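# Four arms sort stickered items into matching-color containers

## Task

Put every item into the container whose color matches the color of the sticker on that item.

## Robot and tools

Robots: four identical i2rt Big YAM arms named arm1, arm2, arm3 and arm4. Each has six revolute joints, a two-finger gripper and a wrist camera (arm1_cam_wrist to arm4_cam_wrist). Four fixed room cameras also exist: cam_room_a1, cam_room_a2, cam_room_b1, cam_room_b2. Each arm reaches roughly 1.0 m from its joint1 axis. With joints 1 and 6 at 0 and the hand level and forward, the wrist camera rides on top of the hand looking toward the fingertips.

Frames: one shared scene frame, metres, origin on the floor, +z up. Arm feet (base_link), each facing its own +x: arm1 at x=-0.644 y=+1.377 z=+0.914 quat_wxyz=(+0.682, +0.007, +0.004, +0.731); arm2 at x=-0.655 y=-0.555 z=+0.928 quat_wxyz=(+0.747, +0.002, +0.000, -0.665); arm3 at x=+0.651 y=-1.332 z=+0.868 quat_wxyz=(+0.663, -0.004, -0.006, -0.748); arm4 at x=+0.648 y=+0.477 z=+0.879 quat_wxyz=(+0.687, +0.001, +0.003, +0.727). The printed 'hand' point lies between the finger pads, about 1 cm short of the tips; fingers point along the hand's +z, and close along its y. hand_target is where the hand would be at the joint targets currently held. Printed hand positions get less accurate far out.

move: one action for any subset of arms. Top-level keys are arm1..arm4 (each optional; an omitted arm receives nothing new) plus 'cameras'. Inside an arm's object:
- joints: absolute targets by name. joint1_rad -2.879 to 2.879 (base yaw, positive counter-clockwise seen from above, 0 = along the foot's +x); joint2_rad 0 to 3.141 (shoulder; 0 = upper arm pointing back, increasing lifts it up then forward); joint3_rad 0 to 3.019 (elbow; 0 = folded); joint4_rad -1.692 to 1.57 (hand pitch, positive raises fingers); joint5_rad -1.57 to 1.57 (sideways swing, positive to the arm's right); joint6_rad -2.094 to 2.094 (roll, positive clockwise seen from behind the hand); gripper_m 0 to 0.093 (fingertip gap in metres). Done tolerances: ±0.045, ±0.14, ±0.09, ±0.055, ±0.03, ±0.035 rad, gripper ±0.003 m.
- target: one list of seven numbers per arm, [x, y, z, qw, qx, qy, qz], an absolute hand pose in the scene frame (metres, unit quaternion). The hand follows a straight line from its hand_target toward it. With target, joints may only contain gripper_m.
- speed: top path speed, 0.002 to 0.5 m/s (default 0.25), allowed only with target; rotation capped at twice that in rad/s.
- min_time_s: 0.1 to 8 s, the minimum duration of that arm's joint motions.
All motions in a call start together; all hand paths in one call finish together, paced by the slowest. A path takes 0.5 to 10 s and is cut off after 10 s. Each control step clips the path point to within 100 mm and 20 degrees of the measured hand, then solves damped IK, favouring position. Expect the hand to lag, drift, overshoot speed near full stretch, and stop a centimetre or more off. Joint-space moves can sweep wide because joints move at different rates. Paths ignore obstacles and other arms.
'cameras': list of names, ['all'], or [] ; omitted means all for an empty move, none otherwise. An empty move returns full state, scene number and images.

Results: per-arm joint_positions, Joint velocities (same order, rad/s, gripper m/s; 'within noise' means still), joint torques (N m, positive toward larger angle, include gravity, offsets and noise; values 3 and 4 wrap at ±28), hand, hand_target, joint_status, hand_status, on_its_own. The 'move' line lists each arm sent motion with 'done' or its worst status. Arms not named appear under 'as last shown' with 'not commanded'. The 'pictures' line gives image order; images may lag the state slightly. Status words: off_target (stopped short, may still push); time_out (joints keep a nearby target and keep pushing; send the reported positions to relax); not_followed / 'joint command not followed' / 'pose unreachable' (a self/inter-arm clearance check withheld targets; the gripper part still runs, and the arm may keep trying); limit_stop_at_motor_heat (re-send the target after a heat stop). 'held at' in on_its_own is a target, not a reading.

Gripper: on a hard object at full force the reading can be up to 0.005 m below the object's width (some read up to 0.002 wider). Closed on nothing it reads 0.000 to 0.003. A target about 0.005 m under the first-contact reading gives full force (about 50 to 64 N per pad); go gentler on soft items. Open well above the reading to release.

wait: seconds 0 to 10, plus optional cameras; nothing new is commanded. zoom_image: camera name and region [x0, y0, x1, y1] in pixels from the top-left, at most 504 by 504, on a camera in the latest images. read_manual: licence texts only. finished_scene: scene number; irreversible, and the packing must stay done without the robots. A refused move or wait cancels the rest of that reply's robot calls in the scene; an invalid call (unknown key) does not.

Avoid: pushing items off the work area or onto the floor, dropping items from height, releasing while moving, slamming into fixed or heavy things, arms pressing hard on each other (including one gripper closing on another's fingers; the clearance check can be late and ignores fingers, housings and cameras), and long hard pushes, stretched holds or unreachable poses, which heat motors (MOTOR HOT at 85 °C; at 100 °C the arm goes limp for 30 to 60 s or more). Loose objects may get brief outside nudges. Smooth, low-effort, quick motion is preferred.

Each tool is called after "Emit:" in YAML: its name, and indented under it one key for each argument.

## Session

Emit:
move:
  arm1: {"joints":{"joint1_rad":1.5,"joint2_rad":1.93,"joint3_rad":1.9,"joint4_rad":-1.5,"joint5_rad":0,"joint6_rad":0},"min_time_s":3}
  arm2: {"joints":{"joint1_rad":-1.687,"joint2_rad":1.93,"joint3_rad":1.9,"joint4_rad":-1.5,"joint5_rad":0,"joint6_rad":0},"min_time_s":3}
  arm3: {"joints":{"joint1_rad":1.69,"joint2_rad":1.9,"joint3_rad":2.04,"joint4_rad":-1.68,"joint5_rad":0,"joint6_rad":0},"min_time_s":3}
  arm4: {"joints":{"joint1_rad":-1.627,"joint2_rad":1.9,"joint3_rad":2.04,"joint4_rad":-1.68,"joint5_rad":0,"joint6_rad":0},"min_time_s":3}
  cameras: ["all"]

Scene clock: 3.77 s.
Joint torques (N m): arm1=[-2.55 -16.44 15.9 0.79 0.01 -0.03] | arm2=[0.91 -20.19 15.27 1.09 0.01 -0.07] | arm3=[0.26 -21.48 13.16 -0.4 0.12 -0.11] | arm4=[0.44 -21.36 11.96 -0.43 0.11 0.17]
Motor temperatures (°C): arm1=[20 23 28 23 21 21 21] | arm2=[23 24 27 22 22 20 23] | arm3=[24 23 25 23 24 23 23] | arm4=[22 22 25 22 24 21 24]
Heat: arm1: hottest joint3_rad 28 °C; arm2: hottest joint3_rad 27 °C; arm3: hottest joint3_rad 25 °C; arm4: hottest joint3_rad 25 °C.
move: arm1 done; arm2 done; arm3 done; arm4 done
Joint velocities: within noise
arm1.joint_positions: joint1_rad=+1.509 joint2_rad=+1.936 joint3_rad=+1.841 joint4_rad=-1.509 joint5_rad=+0.000 joint6_rad=+0.008 gripper_m=+0.09397
arm1.joint_status: all done
arm1.hand: x=-1.2333 y=+1.3729 z=+1.0994 quat_wxyz=(-0.001, +1.000, +0.000, +0.009) (m; scene frame)
arm1.hand_target: x=-1.2509 y=+1.3785 z=+1.1255 quat_wxyz=(-0.001, +1.000, -0.001, -0.028) (m; scene frame)
arm1.hand_status: not commanded
arm2.joint_positions: joint1_rad=-1.689 joint2_rad=+1.917 joint3_rad=+1.844 joint4_rad=-1.510 joint5_rad=-0.001 joint6_rad=+0.014 gripper_m=+0.09397
arm2.joint_status: all done
arm2.hand: x=-1.2473 y=-0.5550 z=+1.1148 quat_wxyz=(+0.001, -1.000, +0.008, -0.007) (m; scene frame)
arm2.hand_target: x=-1.2659 y=-0.5559 z=+1.1289 quat_wxyz=(+0.002, -1.000, -0.001, +0.020) (m; scene frame)
arm2.hand_status: not commanded
arm3.joint_positions: joint1_rad=+1.702 joint2_rad=+1.903 joint3_rad=+1.988 joint4_rad=-1.672 joint5_rad=-0.002 joint6_rad=+0.006 gripper_m=+0.09398
arm3.joint_status: all done
arm3.hand: x=+1.2367 y=-1.3222 z=+1.1189 quat_wxyz=(+0.008, +0.002, -1.000, +0.006) (m; scene frame)
arm3.hand_target: x=+1.2449 y=-1.3294 z=+1.1405 quat_wxyz=(-0.016, -0.001, -1.000, +0.007) (m; scene frame)
arm3.hand_status: not commanded
arm4.joint_positions: joint1_rad=-1.628 joint2_rad=+1.894 joint3_rad=+1.990 joint4_rad=-1.669 joint5_rad=-0.001 joint6_rad=-0.014 gripper_m=+0.09397
arm4.joint_status: all done
arm4.hand: x=+1.2352 y=+0.4776 z=+1.1329 quat_wxyz=(+0.003, +0.007, -1.000, +0.001) (m; scene frame)
arm4.hand_target: x=+1.2437 y=+0.4779 z=+1.1485 quat_wxyz=(-0.013, +0.000, -1.000, +0.002) (m; scene frame)
arm4.hand_status: not commanded
pictures: arm1_cam_wrist, arm2_cam_wrist, arm3_cam_wrist, arm4_cam_wrist, cam_room_a1, cam_room_a2, cam_room_b1, cam_room_b2
Images, in order (width x height): arm1_cam_wrist 672x504, arm2_cam_wrist 672x504, arm3_cam_wrist 672x504, arm4_cam_wrist 672x504, cam_room_a1 672x504, cam_room_a2 672x504, cam_room_b1 672x504, cam_room_b2 672x504.

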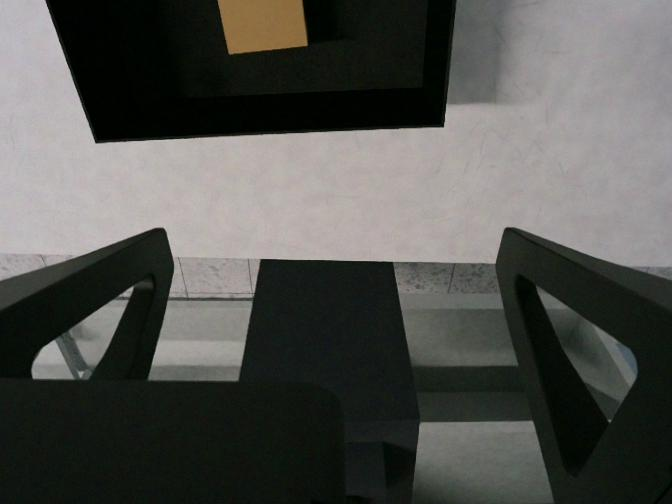

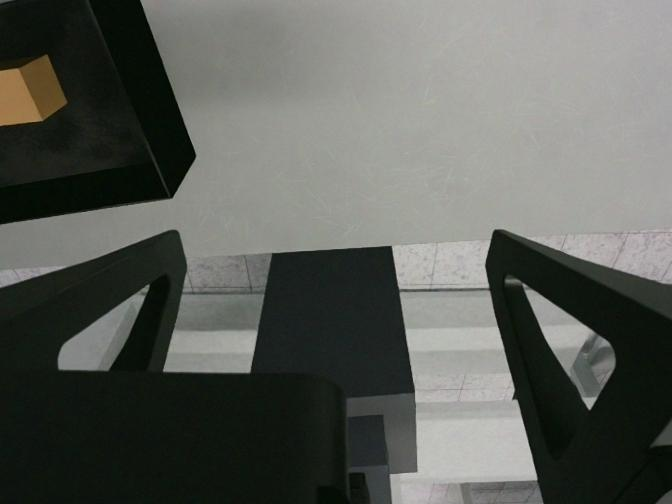

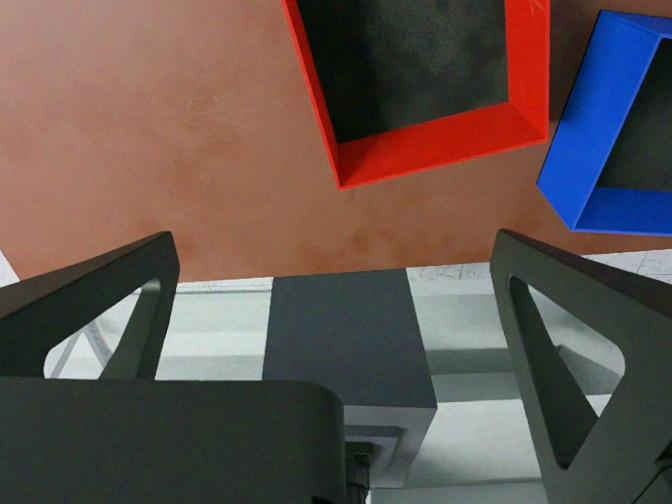

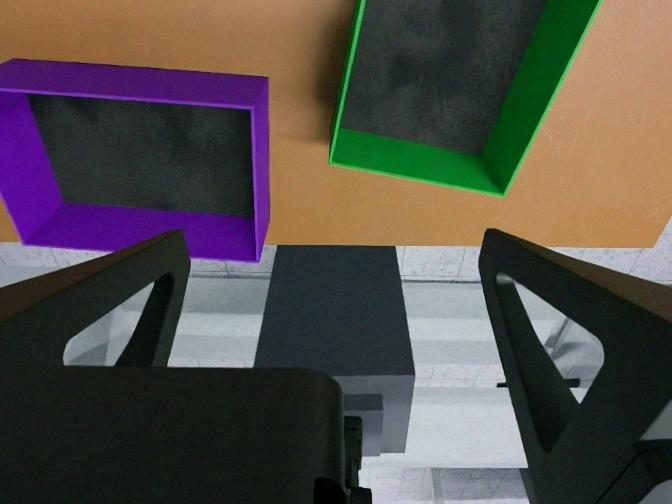

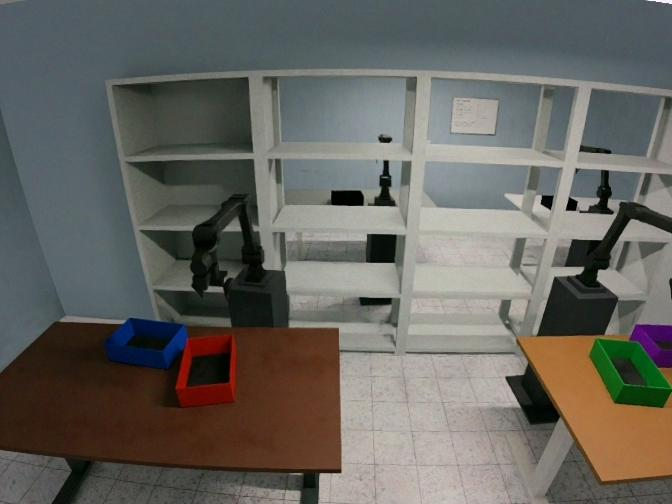

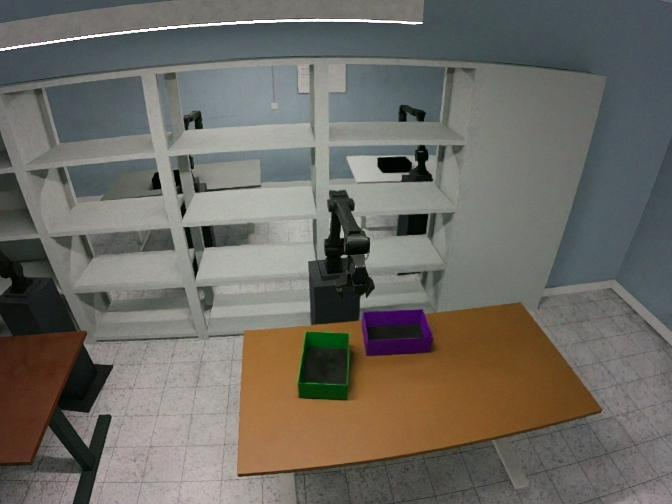

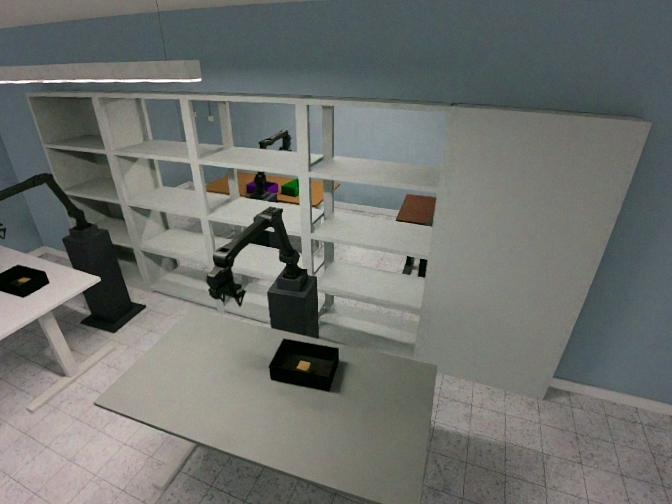

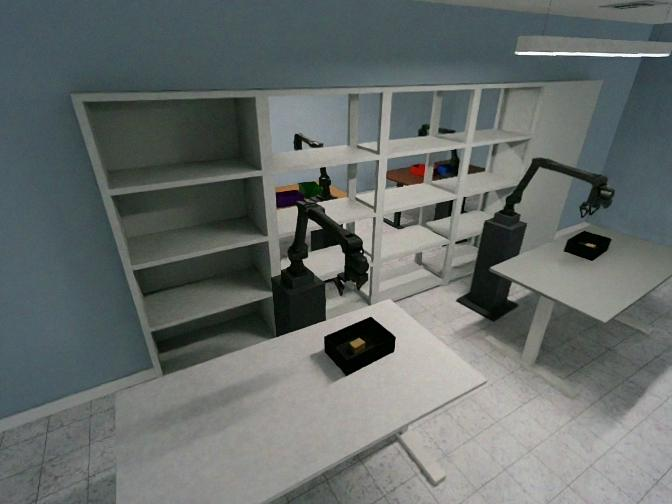

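Emit:
zoom_image:
  camera: "cam_room_b1"
  region: [250, 330, 360, 400]

Emit:
zoom_image:
  camera: "cam_room_b2"
  region: [310, 310, 410, 380]

Emit:
zoom_image:
  camera: "cam_room_b1"
  region: [0, 255, 60, 305]

Emit:
zoom_image:
  camera: "cam_room_b2"
  region: [555, 220, 625, 270]

Emit:
zoom_image:
  camera: "arm2_cam_wrist"
  region: [0, 30, 100, 140]

Scaled by 4.582.

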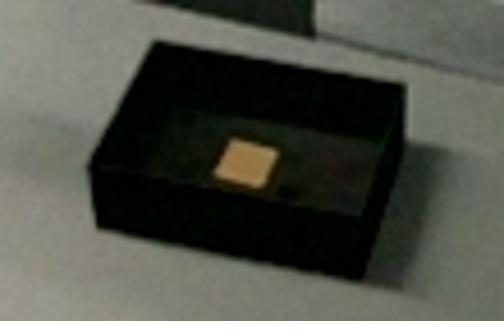

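Scaled by 5.040.

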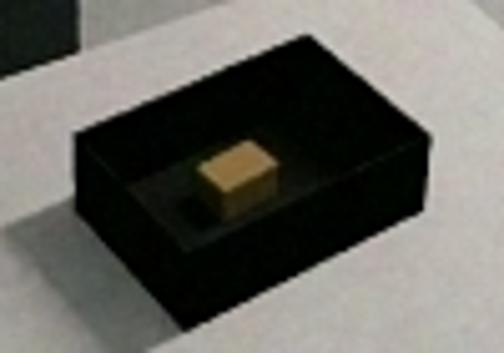

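Scaled by 8.400.

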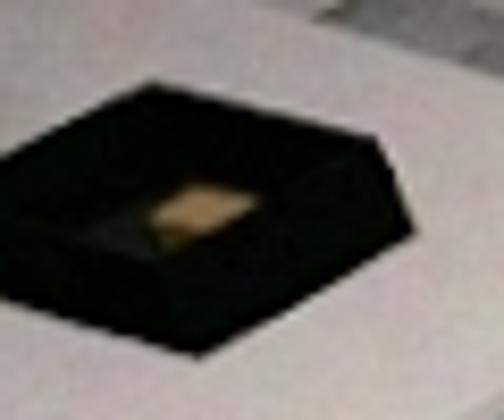

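Scaled by 7.200.

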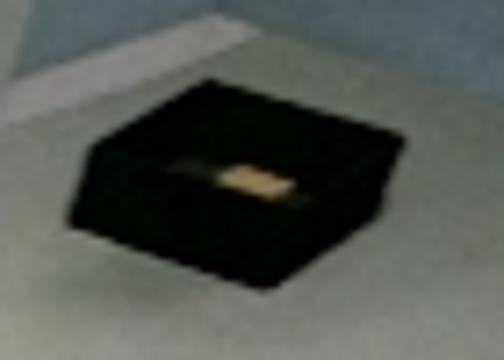

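Scaled by 4.582.

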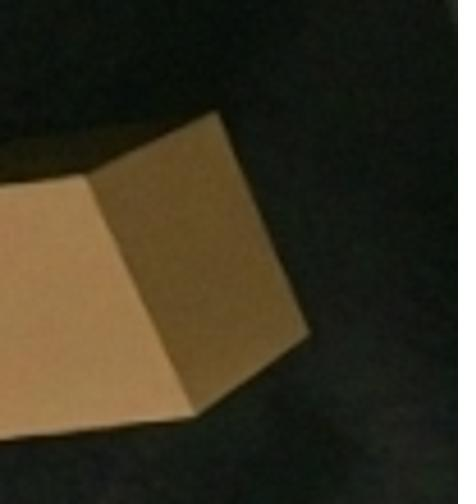

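Emit:
move:
  arm1: {"target":[-1.25,1.312,0.92,0,0.999,0.045,0],"speed":0.25}
  arm2: {"target":[-1.205,-0.89,0.93,0,0.963,0.269,0],"speed":0.25}
  arm3: {"joints":{"joint2_rad":0.9,"joint3_rad":0.7,"joint4_rad":0.2,"joint6_rad":0},"min_time_s":2.5}
  arm4: {"joints":{"joint2_rad":0.9,"joint3_rad":0.7,"joint4_rad":0.2,"joint6_rad":0},"min_time_s":2.5}
  cameras: ["arm1_cam_wrist","arm2_cam_wrist"]

Scene clock: 33.33 s.
Joint torques (N m): arm1=[-1.38 -16.91 9.7 0.76 -0.02 0.1] | arm2=[0.09 -21.71 13.81 1.02 -0.04 -0.05] | arm3=[0.32 -5.6 9.66 2.65 0.12 -0.11] | arm4=[0.5 -6.01 9.7 2.06 0.14 0.17]
Motor temperatures (°C): arm1=[20 24 31 23 21 21 21] | arm2=[23 25 31 22 22 20 23] | arm3=[24 24 28 23 24 23 23] | arm4=[22 24 29 22 24 21 24]
Heat: arm1: hottest joint3_rad 31 °C; arm2: hottest joint3_rad 31 °C; arm3: hottest joint3_rad 28 °C; arm4: hottest joint3_rad 29 °C.
move: arm1 done; arm2 off_target; arm3 done; arm4 done
Joint velocities: within noise
arm1.joint_positions: joint1_rad=+1.602 joint2_rad=+2.103 joint3_rad=+1.627 joint4_rad=-1.119 joint5_rad=-0.003 joint6_rad=+0.009 gripper_m=+0.09397
arm1.joint_status: not commanded
arm1.hand: x=-1.2467 y=+1.3167 z=+0.9227 quat_wxyz=(-0.001, +0.999, +0.045, +0.004) (m; scene frame)
arm1.hand_target: x=-1.2499 y=+1.3120 z=+0.9201 quat_wxyz=(+0.000, +0.999, +0.045, +0.000) (m; scene frame)
arm1.hand_status: done (0.006 m and 0.5 deg from the pose sent, 0.190 m and 5.3 deg at the start)
arm2.joint_positions: joint1_rad=-1.133 joint2_rad=+2.150 joint3_rad=+1.709 joint4_rad=-1.167 joint5_rad=-0.001 joint6_rad=+0.014 gripper_m=+0.09397
arm2.joint_status: not commanded
arm2.hand: x=-1.1840 y=-0.8827 z=+0.9257 quat_wxyz=(+0.006, -0.964, -0.267, -0.019) (m; scene frame)
arm2.hand_target: x=-1.2042 y=-0.8895 z=+0.9306 quat_wxyz=(+0.000, -0.963, -0.269, +0.001) (m; scene frame)
arm2.hand_status: off_target (0.023 m and 2.3 deg from the pose sent, 0.385 m and 32.1 deg at the start)
arm3.joint_positions: joint1_rad=+1.702 joint2_rad=+0.902 joint3_rad=+0.705 joint4_rad=+0.182 joint5_rad=-0.002 joint6_rad=+0.006 gripper_m=+0.09398
arm3.joint_status: all done
arm3.hand: x=+1.1134 y=-1.3215 z=+1.2595 quat_wxyz=(-0.702, +0.007, -0.712, -0.002) (m; scene frame)
arm3.hand_target: x=+1.1127 y=-1.3275 z=+1.2615 quat_wxyz=(-0.708, +0.004, -0.707, +0.006) (m; scene frame)
arm3.hand_status: not commanded
arm4.joint_positions: joint1_rad=-1.628 joint2_rad=+0.903 joint3_rad=+0.698 joint4_rad=+0.179 joint5_rad=-0.001 joint6_rad=-0.014 gripper_m=+0.09397
arm4.joint_status: all done
arm4.hand: x=+1.1125 y=+0.4781 z=+1.2625 quat_wxyz=(-0.696, +0.006, -0.718, +0.006) (m; scene frame)
arm4.hand_target: x=+1.1119 y=+0.4783 z=+1.2705 quat_wxyz=(-0.706, +0.001, -0.709, +0.001) (m; scene frame)
arm4.hand_status: not commanded
pictures: arm1_cam_wrist, arm2_cam_wrist
Images, in order (width x height): arm1_cam_wrist 672x504, arm2_cam_wrist 672x504.

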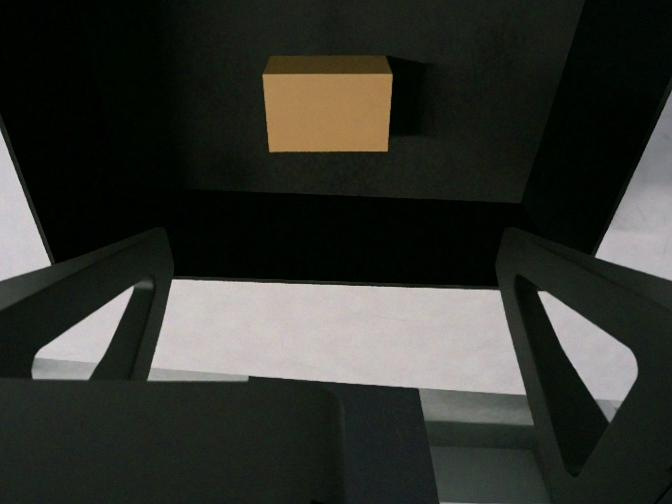

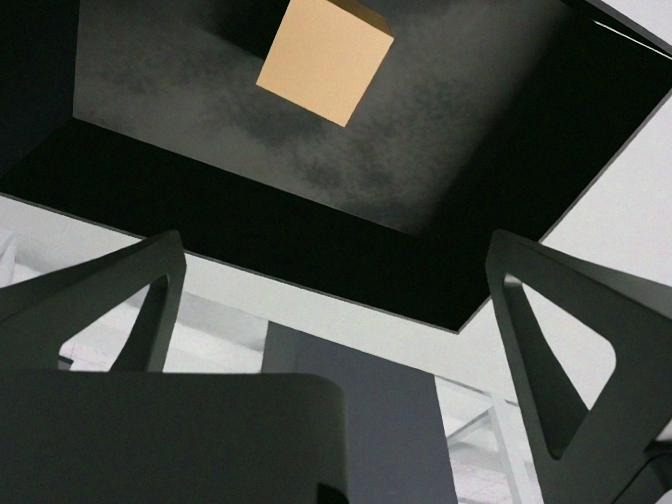

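Emit:
move:
  arm1: {"target":[-1.246,1.306,0.80,0,0.999,0.045,0],"speed":0.2}
  arm2: {"target":[-1.208,-0.902,0.82,0,0.999,0.045,0],"speed":0.2}
  arm3: {"joints":{"joint1_rad":-1.991},"min_time_s":4}
  arm4: {"joints":{"joint1_rad":0.904},"min_time_s":3.5}
  cameras: ["arm1_cam_wrist","arm2_cam_wrist"]

Scene clock: 53.00 s.
Joint torques (N m): arm1=[-0.73 -16.85 8.25 0.96 -0.01 0.12] | arm2=[1.26 -21.71 12.14 1.14 -0.03 0.21] | arm3=[2.2 -6.53 11.43 2.1 -0.06 -0.01] | arm4=[0.44 -5.89 9.7 2.11 0.1 0.19]
Motor temperatures (°C): arm1=[20 25 31 23 21 21 21] | arm2=[23 26 32 22 22 20 23] | arm3=[24 24 28 23 26 23 23] | arm4=[22 23 32 22 24 21 24]
Heat: arm1: hottest joint3_rad 31 °C; arm2: hottest joint3_rad 32 °C; arm3: hottest joint3_rad 28 °C; arm4: hottest joint3_rad 32 °C.
move: arm1 done; arm2 off_target; arm3 done; arm4 done
Joint velocities: within noise
arm1.joint_positions: joint1_rad=+1.609 joint2_rad=+2.268 joint3_rad=+1.562 joint4_rad=-0.885 joint5_rad=-0.003 joint6_rad=+0.020 gripper_m=+0.09397
arm1.joint_status: not commanded
arm1.hand: x=-1.2448 y=+1.3133 z=+0.8048 quat_wxyz=(-0.001, +0.999, +0.043, +0.002) (m; scene frame)
arm1.hand_target: x=-1.2458 y=+1.3060 z=+0.8000 quat_wxyz=(+0.000, +0.999, +0.045, +0.000) (m; scene frame)
arm1.hand_status: done (0.009 m and 0.3 deg from the pose sent, 0.123 m and 0.5 deg at the start)
arm2.joint_positions: joint1_rad=-1.133 joint2_rad=+2.310 joint3_rad=+1.709 joint4_rad=-0.989 joint5_rad=-0.001 joint6_rad=+0.456 gripper_m=+0.09397
arm2.joint_status: not commanded
arm2.hand: x=-1.1968 y=-0.8905 z=+0.8267 quat_wxyz=(+0.006, -0.999, -0.049, -0.010) (m; scene frame)
arm2.hand_target: x=-1.2073 y=-0.9017 z=+0.8203 quat_wxyz=(+0.000, -0.999, -0.045, +0.000) (m; scene frame)
arm2.hand_status: off_target (0.017 m and 1.4 deg from the pose sent, 0.110 m and 25.9 deg at the start)
arm3.joint_positions: joint1_rad=-2.004 joint2_rad=+0.908 joint3_rad=+0.684 joint4_rad=+0.194 joint5_rad=+0.002 joint6_rad=-0.005 gripper_m=+0.09394
arm3.joint_status: all done
arm3.hand: x=+0.2572 y=-1.0824 z=+1.2418 quat_wxyz=(+0.188, -0.693, +0.199, +0.667) (m; scene frame)
arm3.hand_target: x=+0.2546 y=-1.0878 z=+1.2571 quat_wxyz=(+0.184, -0.683, +0.194, +0.680) (m; scene frame)
arm3.hand_status: not commanded
arm4.joint_positions: joint1_rad=+0.907 joint2_rad=+0.903 joint3_rad=+0.698 joint4_rad=+0.179 joint5_rad=-0.001 joint6_rad=-0.013 gripper_m=+0.09398
arm4.joint_status: all done
arm4.hand: x=+0.2700 y=+0.7432 z=+1.2656 quat_wxyz=(-0.211, +0.684, -0.211, -0.666) (m; scene frame)
arm4.hand_target: x=+0.2712 y=+0.7439 z=+1.2736 quat_wxyz=(-0.211, +0.673, -0.214, -0.676) (m; scene frame)
arm4.hand_status: not commanded
pictures: arm1_cam_wrist, arm2_cam_wrist
Images, in order (width x height): arm1_cam_wrist 672x504, arm2_cam_wrist 672x504.

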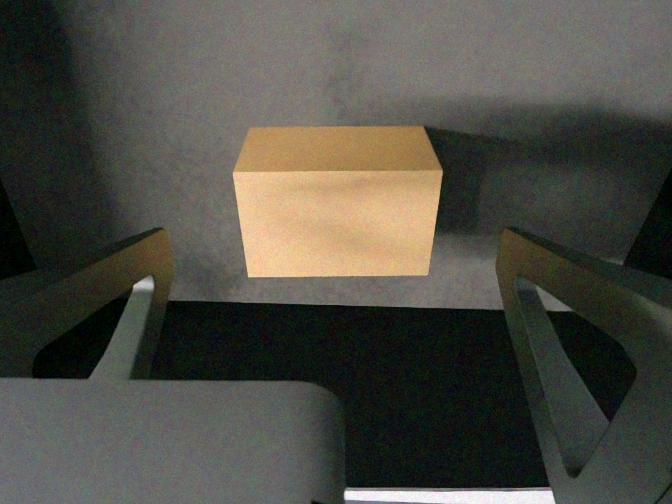

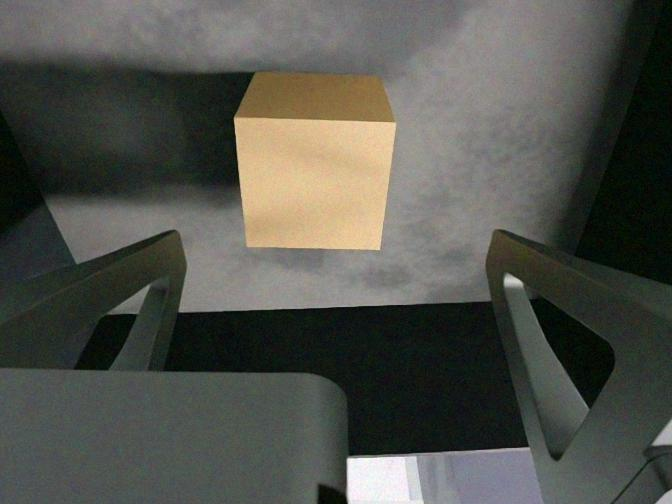

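Emit:
move:
  arm1: {"target":[-1.236,1.305,0.747,0,0.999,0.045,0],"speed":0.1}
  arm2: {"target":[-1.214,-0.911,0.765,0,0.999,0.045,0],"speed":0.1}
  cameras: ["arm1_cam_wrist","arm2_cam_wrist"]

Scene clock: 60.33 s.
Joint torques (N m): arm1=[-1.2 -17.32 7.47 0.84 -0.02 0.13] | arm2=[1.44 -22.48 12.15 1.07 -0.03 0.21] | arm3=[2.26 -6.59 11.37 2.07 -0.07 0] | arm4=[0.85 -5.77 9.77 2.04 0.11 0.17]
Motor temperatures (°C): arm1=[20 25 31 23 21 21 21] | arm2=[23 26 33 22 22 20 23] | arm3=[24 24 29 23 25 23 23] | arm4=[22 23 33 22 24 21 24]
Heat: arm1: hottest joint3_rad 31 °C; arm2: hottest joint3_rad 33 °C; arm3: hottest joint3_rad 29 °C; arm4: hottest joint3_rad 33 °C.
move: arm1 done; arm2 off_target
Joint velocities: within noise
arm1.joint_positions: joint1_rad=+1.613 joint2_rad=+2.346 joint3_rad=+1.531 joint4_rad=-0.778 joint5_rad=-0.003 joint6_rad=+0.024 gripper_m=+0.09397
arm1.joint_status: not commanded
arm1.hand: x=-1.2344 y=+1.3123 z=+0.7506 quat_wxyz=(-0.001, +0.999, +0.043, +0.003) (m; scene frame)
arm1.hand_target: x=-1.2358 y=+1.3050 z=+0.7471 quat_wxyz=(+0.000, +0.999, +0.045, +0.000) (m; scene frame)
arm1.hand_status: done (0.008 m and 0.5 deg from the pose sent, 0.059 m and 0.3 deg at the start)
arm2.joint_positions: joint1_rad=-1.129 joint2_rad=+2.423 joint3_rad=+1.756 joint4_rad=-0.929 joint5_rad=-0.001 joint6_rad=+0.463 gripper_m=+0.09397
arm2.joint_status: not commanded
arm2.hand: x=-1.2025 y=-0.8967 z=+0.7707 quat_wxyz=(+0.007, -0.999, -0.048, -0.012) (m; scene frame)
arm2.hand_target: x=-1.2131 y=-0.9107 z=+0.7655 quat_wxyz=(+0.000, -0.999, -0.045, +0.000) (m; scene frame)
arm2.hand_status: off_target (0.019 m and 1.6 deg from the pose sent, 0.067 m and 1.4 deg at the start)
arm3, arm4: as last shown
pictures: arm1_cam_wrist, arm2_cam_wrist
Images, in order (width x height): arm1_cam_wrist 672x504, arm2_cam_wrist 672x504.

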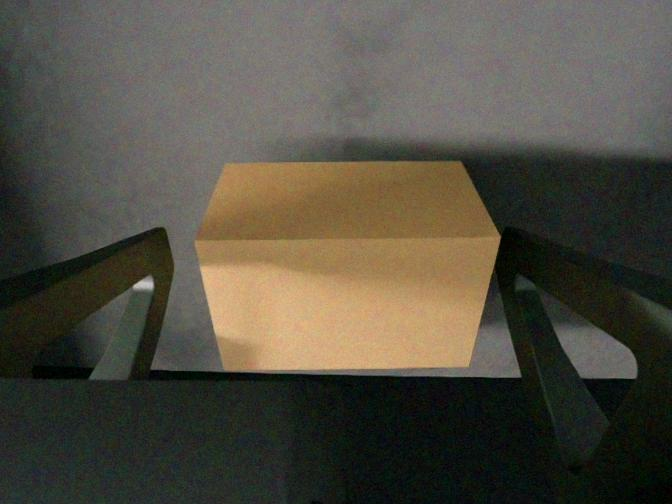

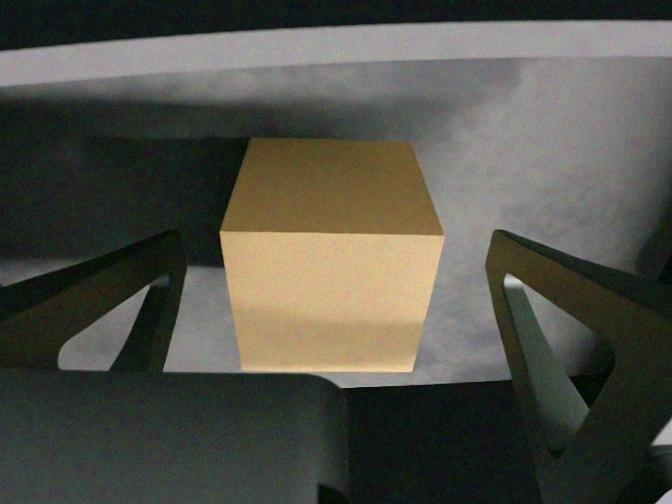

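Emit:
move:
  arm1: {"joints":{"gripper_m":0.060}}
  arm2: {"joints":{"gripper_m":0.044}}
  cameras: ["arm1_cam_wrist","arm2_cam_wrist"]

Scene clock: 63.10 s.
Joint torques (N m): arm1=[-0.26 -16.67 7.5 0.83 -0.02 0.14] | arm2=[1.61 -22.53 12.12 1.1 0 0.21] | arm3=[2.02 -6.48 11.4 2.07 -0.06 -0.01] | arm4=[0.56 -6.36 9.73 2.19 0.1 0.16]
Motor temperatures (°C): arm1=[20 25 31 23 21 21 21] | arm2=[23 26 33 22 22 20 23] | arm3=[24 24 29 23 25 23 23] | arm4=[22 23 33 22 24 21 24]
Heat: arm1: hottest joint3_rad 31 °C; arm2: hottest joint3_rad 33 °C; arm3: hottest joint3_rad 29 °C; arm4: hottest joint3_rad 33 °C.
move: arm1 off_target; arm2 off_target
Joint velocities: within noise
arm1.joint_positions: joint1_rad=+1.613 joint2_rad=+2.346 joint3_rad=+1.531 joint4_rad=-0.777 joint5_rad=-0.003 joint6_rad=+0.025 gripper_m=+0.06884
arm1.joint_status: gripper_m off_target (ended at +0.06887, target +0.06000)
arm1.hand: x=-1.2345 y=+1.3123 z=+0.7506 quat_wxyz=(-0.001, +0.999, +0.043, +0.003) (m; scene frame)
arm1.hand_target: x=-1.2358 y=+1.3050 z=+0.7471 quat_wxyz=(+0.000, +0.999, +0.045, +0.000) (m; scene frame)
arm1.hand_status: not commanded
arm2.joint_positions: joint1_rad=-1.129 joint2_rad=+2.423 joint3_rad=+1.756 joint4_rad=-0.928 joint5_rad=-0.001 joint6_rad=+0.463 gripper_m=+0.05315
arm2.joint_status: gripper_m off_target (ended at +0.05318, target +0.04400)
arm2.hand: x=-1.2025 y=-0.8969 z=+0.7707 quat_wxyz=(+0.007, -0.999, -0.048, -0.012) (m; scene frame)
arm2.hand_target: x=-1.2132 y=-0.9106 z=+0.7655 quat_wxyz=(+0.000, -0.999, -0.045, +0.000) (m; scene frame)
arm2.hand_status: not commanded
arm3, arm4: as last shown
pictures: arm1_cam_wrist, arm2_cam_wrist
Images, in order (width x height): arm1_cam_wrist 672x504, arm2_cam_wrist 672x504.

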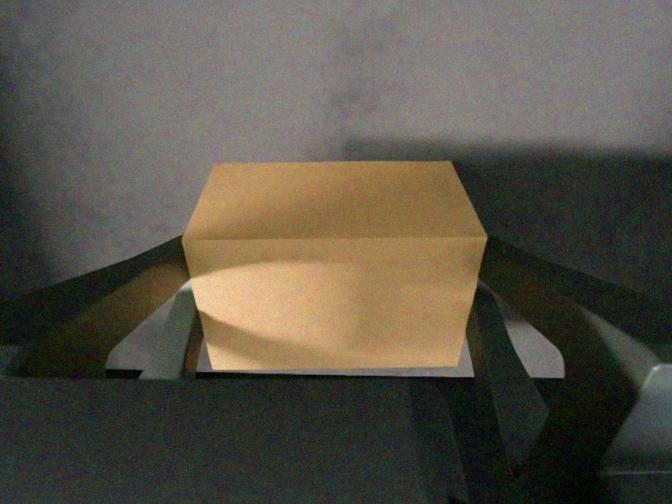

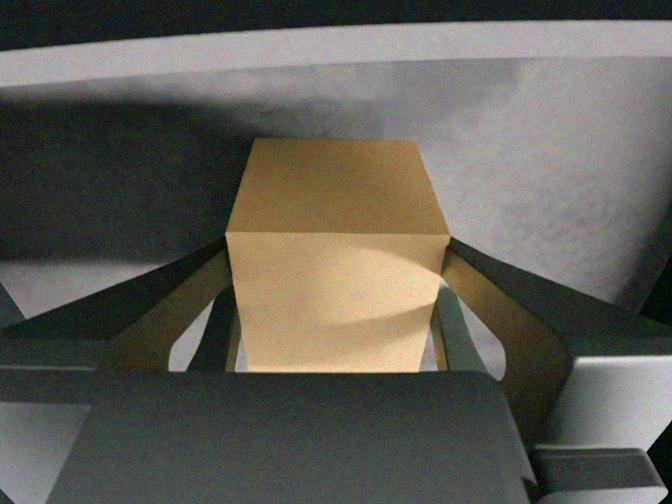

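Emit:
move:
  arm1: {"target":[-1.20,1.312,0.95,0,0.999,0.045,0],"speed":0.2}
  arm2: {"target":[-1.17,-0.89,0.95,0,0.999,0.045,0],"speed":0.2}

Emit:
move:
  arm1: {"joints":{"joint2_rad":1.0,"joint3_rad":0.87,"joint4_rad":0.45,"joint6_rad":0},"min_time_s":2.5}
  arm2: {"joints":{"joint1_rad":-1.5,"joint2_rad":1.0,"joint3_rad":0.87,"joint4_rad":0.45,"joint6_rad":0},"min_time_s":2.5}
  cameras: ["cam_room_b1","cam_room_b2","arm1_cam_wrist","arm2_cam_wrist"]

Emit:
zoom_image:
  camera: "cam_room_b1"
  region: [200, 150, 320, 300]

Emit:
zoom_image:
  camera: "cam_room_b2"
  region: [250, 140, 400, 300]

Emit:
zoom_image:
  camera: "cam_room_b1"
  region: [0, 130, 100, 260]

Emit:
zoom_image:
  camera: "cam_room_b2"
  region: [480, 130, 620, 260]

Scene clock: 74.40 s.
Joint torques (N m): arm1=[-1.96 -15.79 9.72 0.03 0.03 0.04] | arm2=[1.55 -23.41 8.87 0.2 0.03 0.21] | arm3=[2.26 -6.65 11.4 2.1 -0.06 0] | arm4=[0.97 -5.95 9.8 2.15 0.09 0.17]
Motor temperatures (°C): arm1=[20 26 31 23 21 21 22] | arm2=[23 26 34 22 22 20 23] | arm3=[24 24 30 23 25 23 23] | arm4=[22 23 34 22 24 21 24]
Heat: arm1: hottest joint3_rad 31 °C; arm2: hottest joint3_rad 34 °C; arm3: hottest joint3_rad 30 °C; arm4: hottest joint3_rad 34 °C.
move: arm1 done; arm2 done
Joint velocities: within noise
arm1.joint_positions: joint1_rad=+1.613 joint2_rad=+1.971 joint3_rad=+1.461 joint4_rad=-1.085 joint5_rad=-0.003 joint6_rad=+0.025 gripper_m=+0.06885
arm1.joint_status: not commanded
arm1.hand: x=-1.1992 y=+1.3154 z=+0.9411 quat_wxyz=(-0.001, +0.999, +0.043, +0.004) (m; scene frame)
arm1.hand_target: x=-1.1999 y=+1.3119 z=+0.9500 quat_wxyz=(+0.000, +0.999, +0.045, +0.000) (m; scene frame)
arm1.hand_status: done (0.010 m and 0.6 deg from the pose sent, 0.202 m and 0.5 deg at the start)
arm2.joint_positions: joint1_rad=-1.121 joint2_rad=+2.084 joint3_rad=+1.665 joint4_rad=-1.132 joint5_rad=-0.001 joint6_rad=+0.471 gripper_m=+0.05315
arm2.joint_status: not commanded
arm2.hand: x=-1.1790 y=-0.8887 z=+0.9497 quat_wxyz=(-0.004, -0.999, -0.048, +0.007) (m; scene frame)
arm2.hand_target: x=-1.1700 y=-0.8901 z=+0.9500 quat_wxyz=(+0.000, -0.999, -0.045, +0.000) (m; scene frame)
arm2.hand_status: done (0.009 m and 1.0 deg from the pose sent, 0.182 m and 1.6 deg at the start)
arm3, arm4: as last shown
pictures: none

Scene clock: 77.50 s.
Joint torques (N m): arm1=[-1.08 -3.08 12.19 2.32 -0.03 -0.03] | arm2=[0.32 -7.82 11.18 3.23 -0.02 -0.08] | arm3=[2.08 -6.48 11.36 2.07 -0.06 0] | arm4=[0.56 -5.83 9.63 2.15 0.11 0.17]
Motor temperatures (°C): arm1=[20 26 31 23 21 21 22] | arm2=[23 26 33 22 22 20 23] | arm3=[24 24 30 23 25 23 23] | arm4=[22 23 34 22 24 21 24]
Heat: arm1: hottest joint3_rad 31 °C; arm2: hottest joint3_rad 33 °C; arm3: hottest joint3_rad 30 °C; arm4: hottest joint3_rad 34 °C.
move: arm1 done; arm2 done
Joint velocities: within noise
arm1.joint_positions: joint1_rad=+1.613 joint2_rad=+1.001 joint3_rad=+0.866 joint4_rad=+0.431 joint5_rad=-0.003 joint6_rad=+0.008 gripper_m=+0.06886
arm1.joint_status: all done
arm1.hand: x=-1.1233 y=+1.3217 z=+1.4285 quat_wxyz=(+0.047, +0.588, +0.033, -0.807) (m; scene frame)
arm1.hand_target: x=-1.1210 y=+1.3190 z=+1.4358 quat_wxyz=(+0.047, +0.578, +0.037, -0.814) (m; scene frame)
arm1.hand_status: not commanded
arm2.joint_positions: joint1_rad=-1.495 joint2_rad=+0.999 joint3_rad=+0.881 joint4_rad=+0.429 joint5_rad=-0.001 joint6_rad=+0.015 gripper_m=+0.05315
arm2.joint_status: all done
arm2.hand: x=-1.1368 y=-0.6505 z=+1.4432 quat_wxyz=(-0.083, -0.588, -0.054, +0.803) (m; scene frame)
arm2.hand_target: x=-1.1363 y=-0.6478 z=+1.4413 quat_wxyz=(-0.076, -0.584, -0.056, +0.807) (m; scene frame)
arm2.hand_status: not commanded
arm3, arm4: as last shown
pictures: arm1_cam_wrist, arm2_cam_wrist, cam_room_b1, cam_room_b2
Images, in order (width x height): arm1_cam_wrist 672x504, arm2_cam_wrist 672x504, cam_room_b1 672x504, cam_room_b2 672x504.

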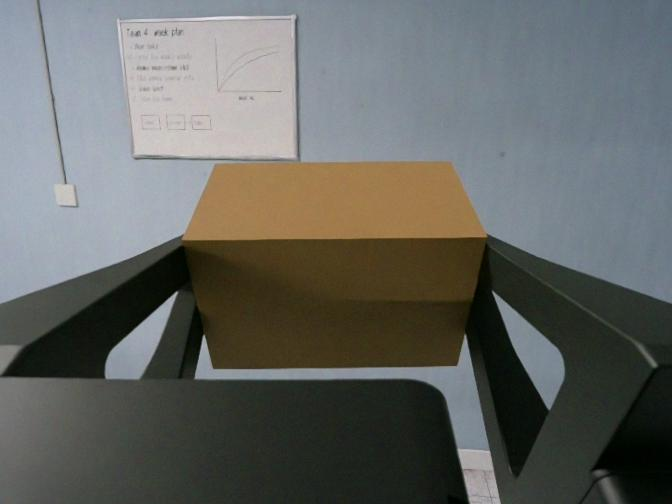

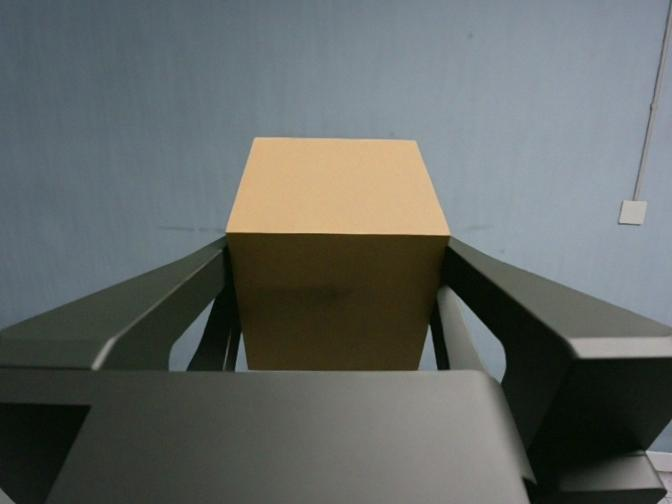

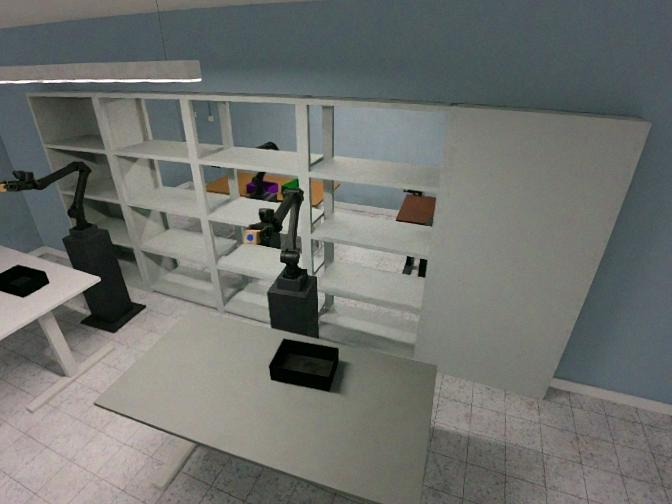

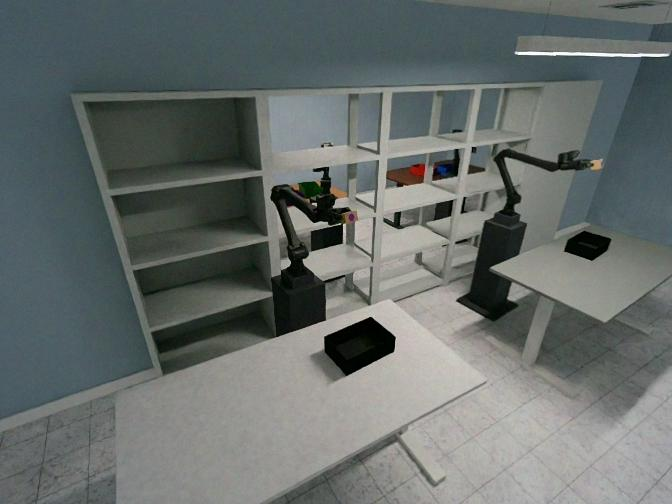

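Scaled by 3.360.

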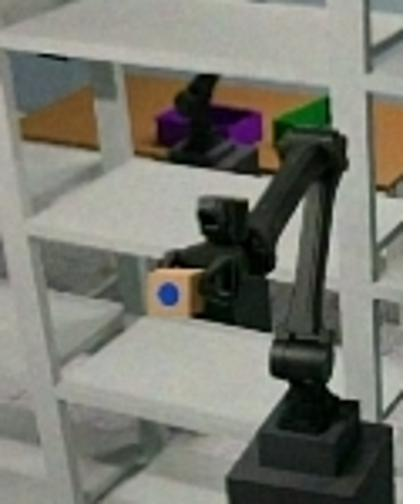

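Scaled by 3.150.

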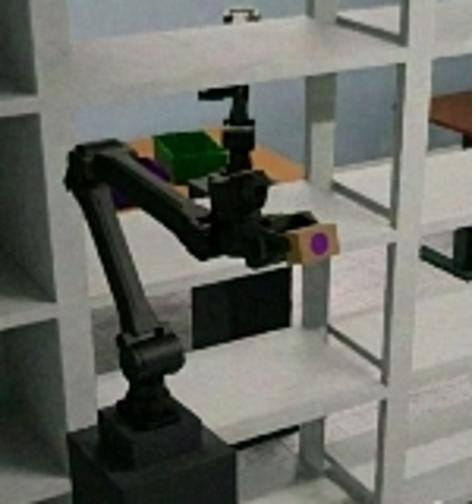

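Scaled by 3.877.

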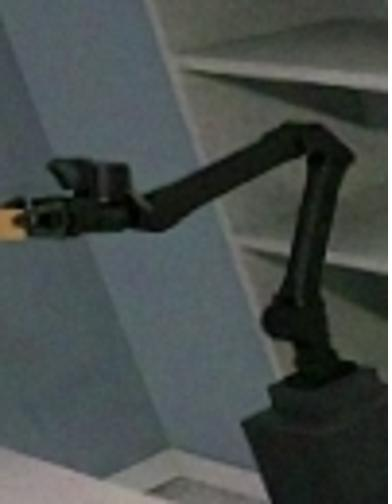

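Scaled by 3.600.

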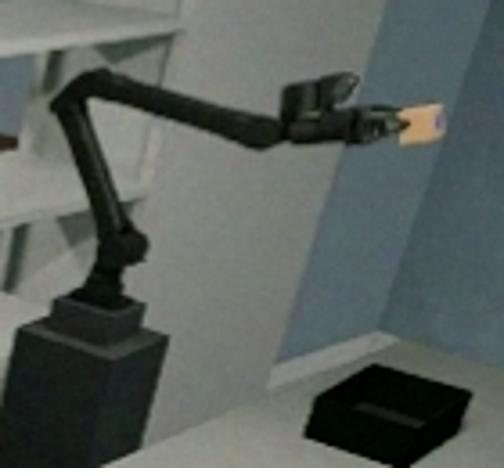

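Emit:
move:
  arm1: {"joints":{"joint1_rad":0.2,"joint2_rad":0.992,"joint3_rad":0.87,"joint4_rad":-1.428,"joint6_rad":0},"min_time_s":2.8}
  arm2: {"joints":{"joint1_rad":-0.2,"joint2_rad":0.992,"joint3_rad":0.87,"joint4_rad":-1.428,"joint6_rad":0},"min_time_s":2.8}

Emit:
move:
  arm1: {"joints":{"joint1_rad":-2.24},"min_time_s":3.5}
  arm2: {"joints":{"joint1_rad":0.93},"min_time_s":2.5}

Emit:
move:
  arm1: {"target":[-0.06,0.985,1.06,0,0.291,0.9567,0],"speed":0.2}
  arm2: {"target":[-0.052,-0.910,1.085,0,0.2631,0.9648,0],"speed":0.2}
  cameras: ["arm1_cam_wrist","arm2_cam_wrist","arm3_cam_wrist","arm4_cam_wrist"]

Scene clock: 86.60 s.
Joint torques (N m): arm1=[-2.37 -3.31 10.81 0.08 0.05 -0.08] | arm2=[0.85 -6.77 9.73 0.31 -0.02 -0.06] | arm3=[2.26 -6.48 11.4 2.06 -0.06 0] | arm4=[0.5 -5.95 9.78 2.03 0.1 0.19]
Motor temperatures (°C): arm1=[20 25 32 23 21 21 22] | arm2=[23 26 33 22 22 20 24] | arm3=[24 24 31 23 24 23 23] | arm4=[22 23 34 22 24 21 24]
Heat: arm1: hottest joint3_rad 32 °C; arm2: hottest joint3_rad 33 °C; arm3: hottest joint3_rad 31 °C; arm4: hottest joint3_rad 34 °C.
move: arm1 done; arm2 done
Joint velocities: within noise
arm1.joint_positions: joint1_rad=+0.204 joint2_rad=+1.001 joint3_rad=+0.866 joint4_rad=-1.419 joint5_rad=-0.005 joint6_rad=+0.007 gripper_m=+0.06887
arm1.joint_status: all done
arm1.hand: x=-0.7105 y=+1.6247 z=+1.1026 quat_wxyz=(+0.000, +0.794, -0.607, -0.015) (m; scene frame)
arm1.hand_target: x=-0.7089 y=+1.6233 z=+1.1061 quat_wxyz=(-0.001, +0.795, -0.606, -0.017) (m; scene frame)
arm1.hand_status: not commanded
arm2.joint_positions: joint1_rad=-0.202 joint2_rad=+0.999 joint3_rad=+0.881 joint4_rad=-1.416 joint5_rad=-0.001 joint6_rad=+0.014 gripper_m=+0.05316
arm2.joint_status: all done
arm2.hand: x=-0.6779 y=-0.8173 z=+1.1201 quat_wxyz=(-0.012, -0.741, -0.671, +0.011) (m; scene frame)
arm2.hand_target: x=-0.6768 y=-0.8108 z=+1.1176 quat_wxyz=(-0.007, -0.736, -0.677, +0.005) (m; scene frame)
arm2.hand_status: not commanded
arm3, arm4: as last shown
pictures: none

Scene clock: 90.43 s.
Joint torques (N m): arm1=[-1.55 -3.19 10.84 0.13 0.05 -0.06] | arm2=[0.91 -6.89 9.76 0.28 -0.04 -0.07] | arm3=[2.08 -6.42 11.34 2.11 -0.06 0] | arm4=[0.79 -5.54 9.77 2.15 0.09 0.16]
Motor temperatures (°C): arm1=[20 25 32 23 21 21 22] | arm2=[23 26 33 22 22 20 24] | arm3=[24 24 31 23 24 23 23] | arm4=[22 22 34 22 24 21 24]
Heat: arm1: hottest joint3_rad 32 °C; arm2: hottest joint3_rad 33 °C; arm3: hottest joint3_rad 31 °C; arm4: hottest joint3_rad 34 °C.
move: arm1 done; arm2 done
Joint velocities: within noise
arm1.joint_positions: joint1_rad=-2.237 joint2_rad=+1.001 joint3_rad=+0.866 joint4_rad=-1.419 joint5_rad=-0.005 joint6_rad=+0.007 gripper_m=+0.06888
arm1.joint_status: all done
arm1.hand: x=-0.4277 y=+1.2323 z=+1.0971 quat_wxyz=(-0.001, -0.297, -0.955, +0.001) (m; scene frame)
arm1.hand_target: x=-0.4295 y=+1.2326 z=+1.1007 quat_wxyz=(-0.003, -0.296, -0.955, +0.002) (m; scene frame)
arm1.hand_status: not commanded
arm2.joint_positions: joint1_rad=+0.928 joint2_rad=+0.999 joint3_rad=+0.881 joint4_rad=-1.416 joint5_rad=-0.001 joint6_rad=+0.014 gripper_m=+0.05316
arm2.joint_status: all done
arm2.hand: x=-0.4287 y=-0.6879 z=+1.1210 quat_wxyz=(-0.018, -0.267, -0.964, +0.002) (m; scene frame)
arm2.hand_target: x=-0.4341 y=-0.6840 z=+1.1185 quat_wxyz=(-0.011, -0.259, -0.966, +0.000) (m; scene frame)
arm2.hand_status: not commanded
arm3, arm4: as last shown
pictures: none

Scene clock: 93.60 s.
Joint torques (N m): arm1=[-1.38 -19.96 16.18 -0.03 -0.08 -0.04] | arm2=[0.56 -23 15.75 0.16 0.15 -0.03] | arm3=[2.2 -6.48 11.38 2.09 -0.05 -0.01] | arm4=[0.62 -5.95 9.72 2.15 0.1 0.18]
Motor temperatures (°C): arm1=[20 25 32 23 21 21 22] | arm2=[23 26 33 22 22 20 24] | arm3=[24 24 31 23 24 23 23] | arm4=[22 22 35 22 24 21 24]
Heat: arm1: hottest joint3_rad 32 °C; arm2: hottest joint3_rad 33 °C; arm3: hottest joint3_rad 31 °C; arm4: hottest joint3_rad 35 °C.
move: arm1 off_target; arm2 off_target
Joint velocities: within noise
arm1.joint_positions: joint1_rad=-2.237 joint2_rad=+2.251 joint3_rad=+2.259 joint4_rad=-1.609 joint5_rad=-0.005 joint6_rad=+0.004 gripper_m=+0.06888
arm1.joint_status: not commanded
arm1.hand: x=-0.0731 y=+0.9908 z=+1.0412 quat_wxyz=(+0.022, -0.296, -0.955, -0.006) (m; scene frame)
arm1.hand_target: x=-0.0611 y=+0.9857 z=+1.0600 quat_wxyz=(-0.001, -0.291, -0.957, +0.000) (m; scene frame)
arm1.hand_status: off_target (0.024 m and 2.6 deg from the pose sent, 0.445 m and 0.8 deg at the start)
arm2.joint_positions: joint1_rad=+0.928 joint2_rad=+2.240 joint3_rad=+2.282 joint4_rad=-1.630 joint5_rad=+0.000 joint6_rad=+0.014 gripper_m=+0.05316
arm2.joint_status: not commanded
arm2.hand: x=-0.0612 y=-0.9013 z=+1.0811 quat_wxyz=(+0.008, -0.267, -0.964, -0.004) (m; scene frame)
arm2.hand_target: x=-0.0527 y=-0.9096 z=+1.0849 quat_wxyz=(-0.001, -0.263, -0.965, +0.000) (m; scene frame)
arm2.hand_status: off_target (0.013 m and 1.1 deg from the pose sent, 0.439 m and 2.2 deg at the start)
arm3, arm4: as last shown
pictures: arm1_cam_wrist, arm2_cam_wrist, arm3_cam_wrist, arm4_cam_wrist
Images, in order (width x height): arm1_cam_wrist 672x504, arm2_cam_wrist 672x504, arm3_cam_wrist 672x504, arm4_cam_wrist 672x504.

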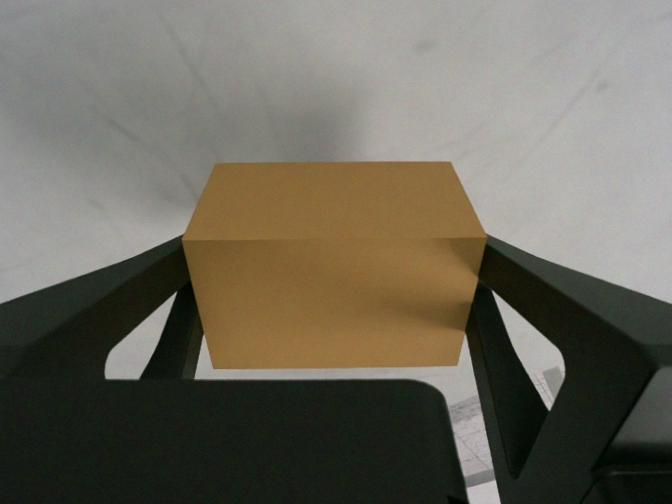

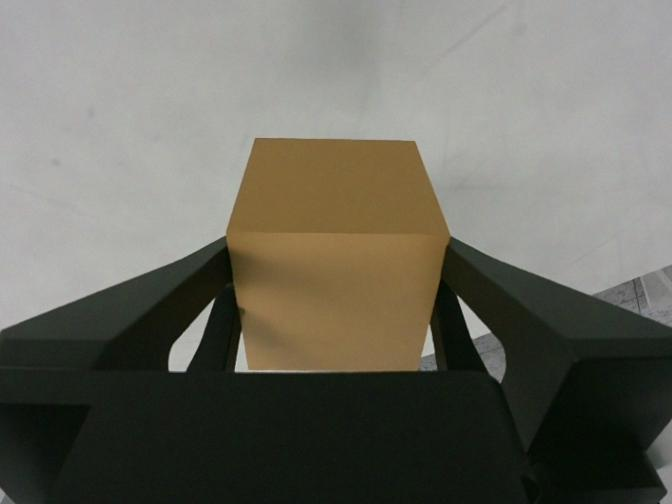

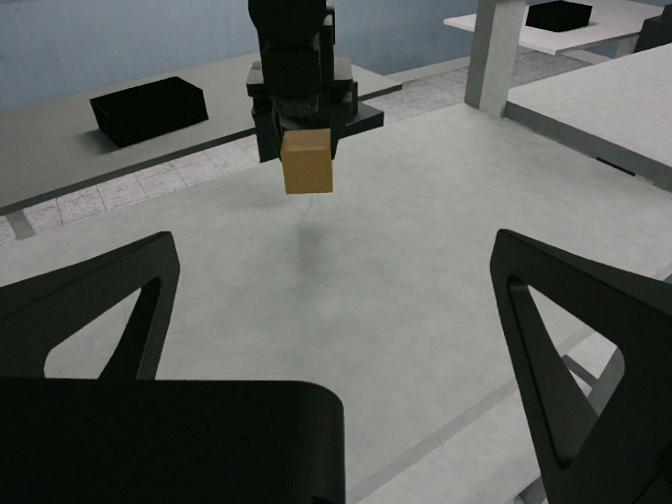

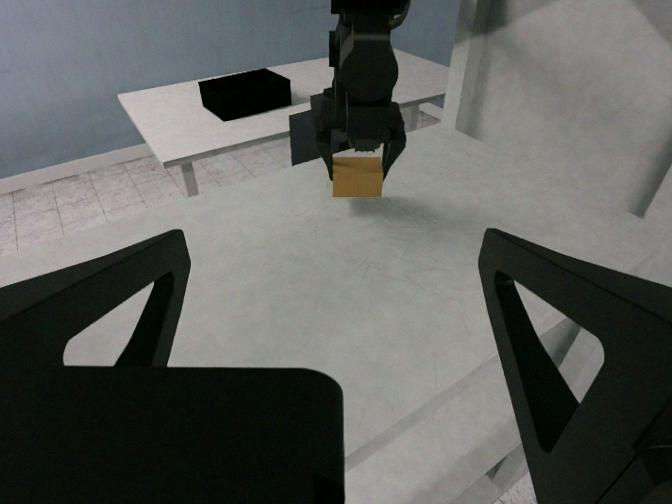

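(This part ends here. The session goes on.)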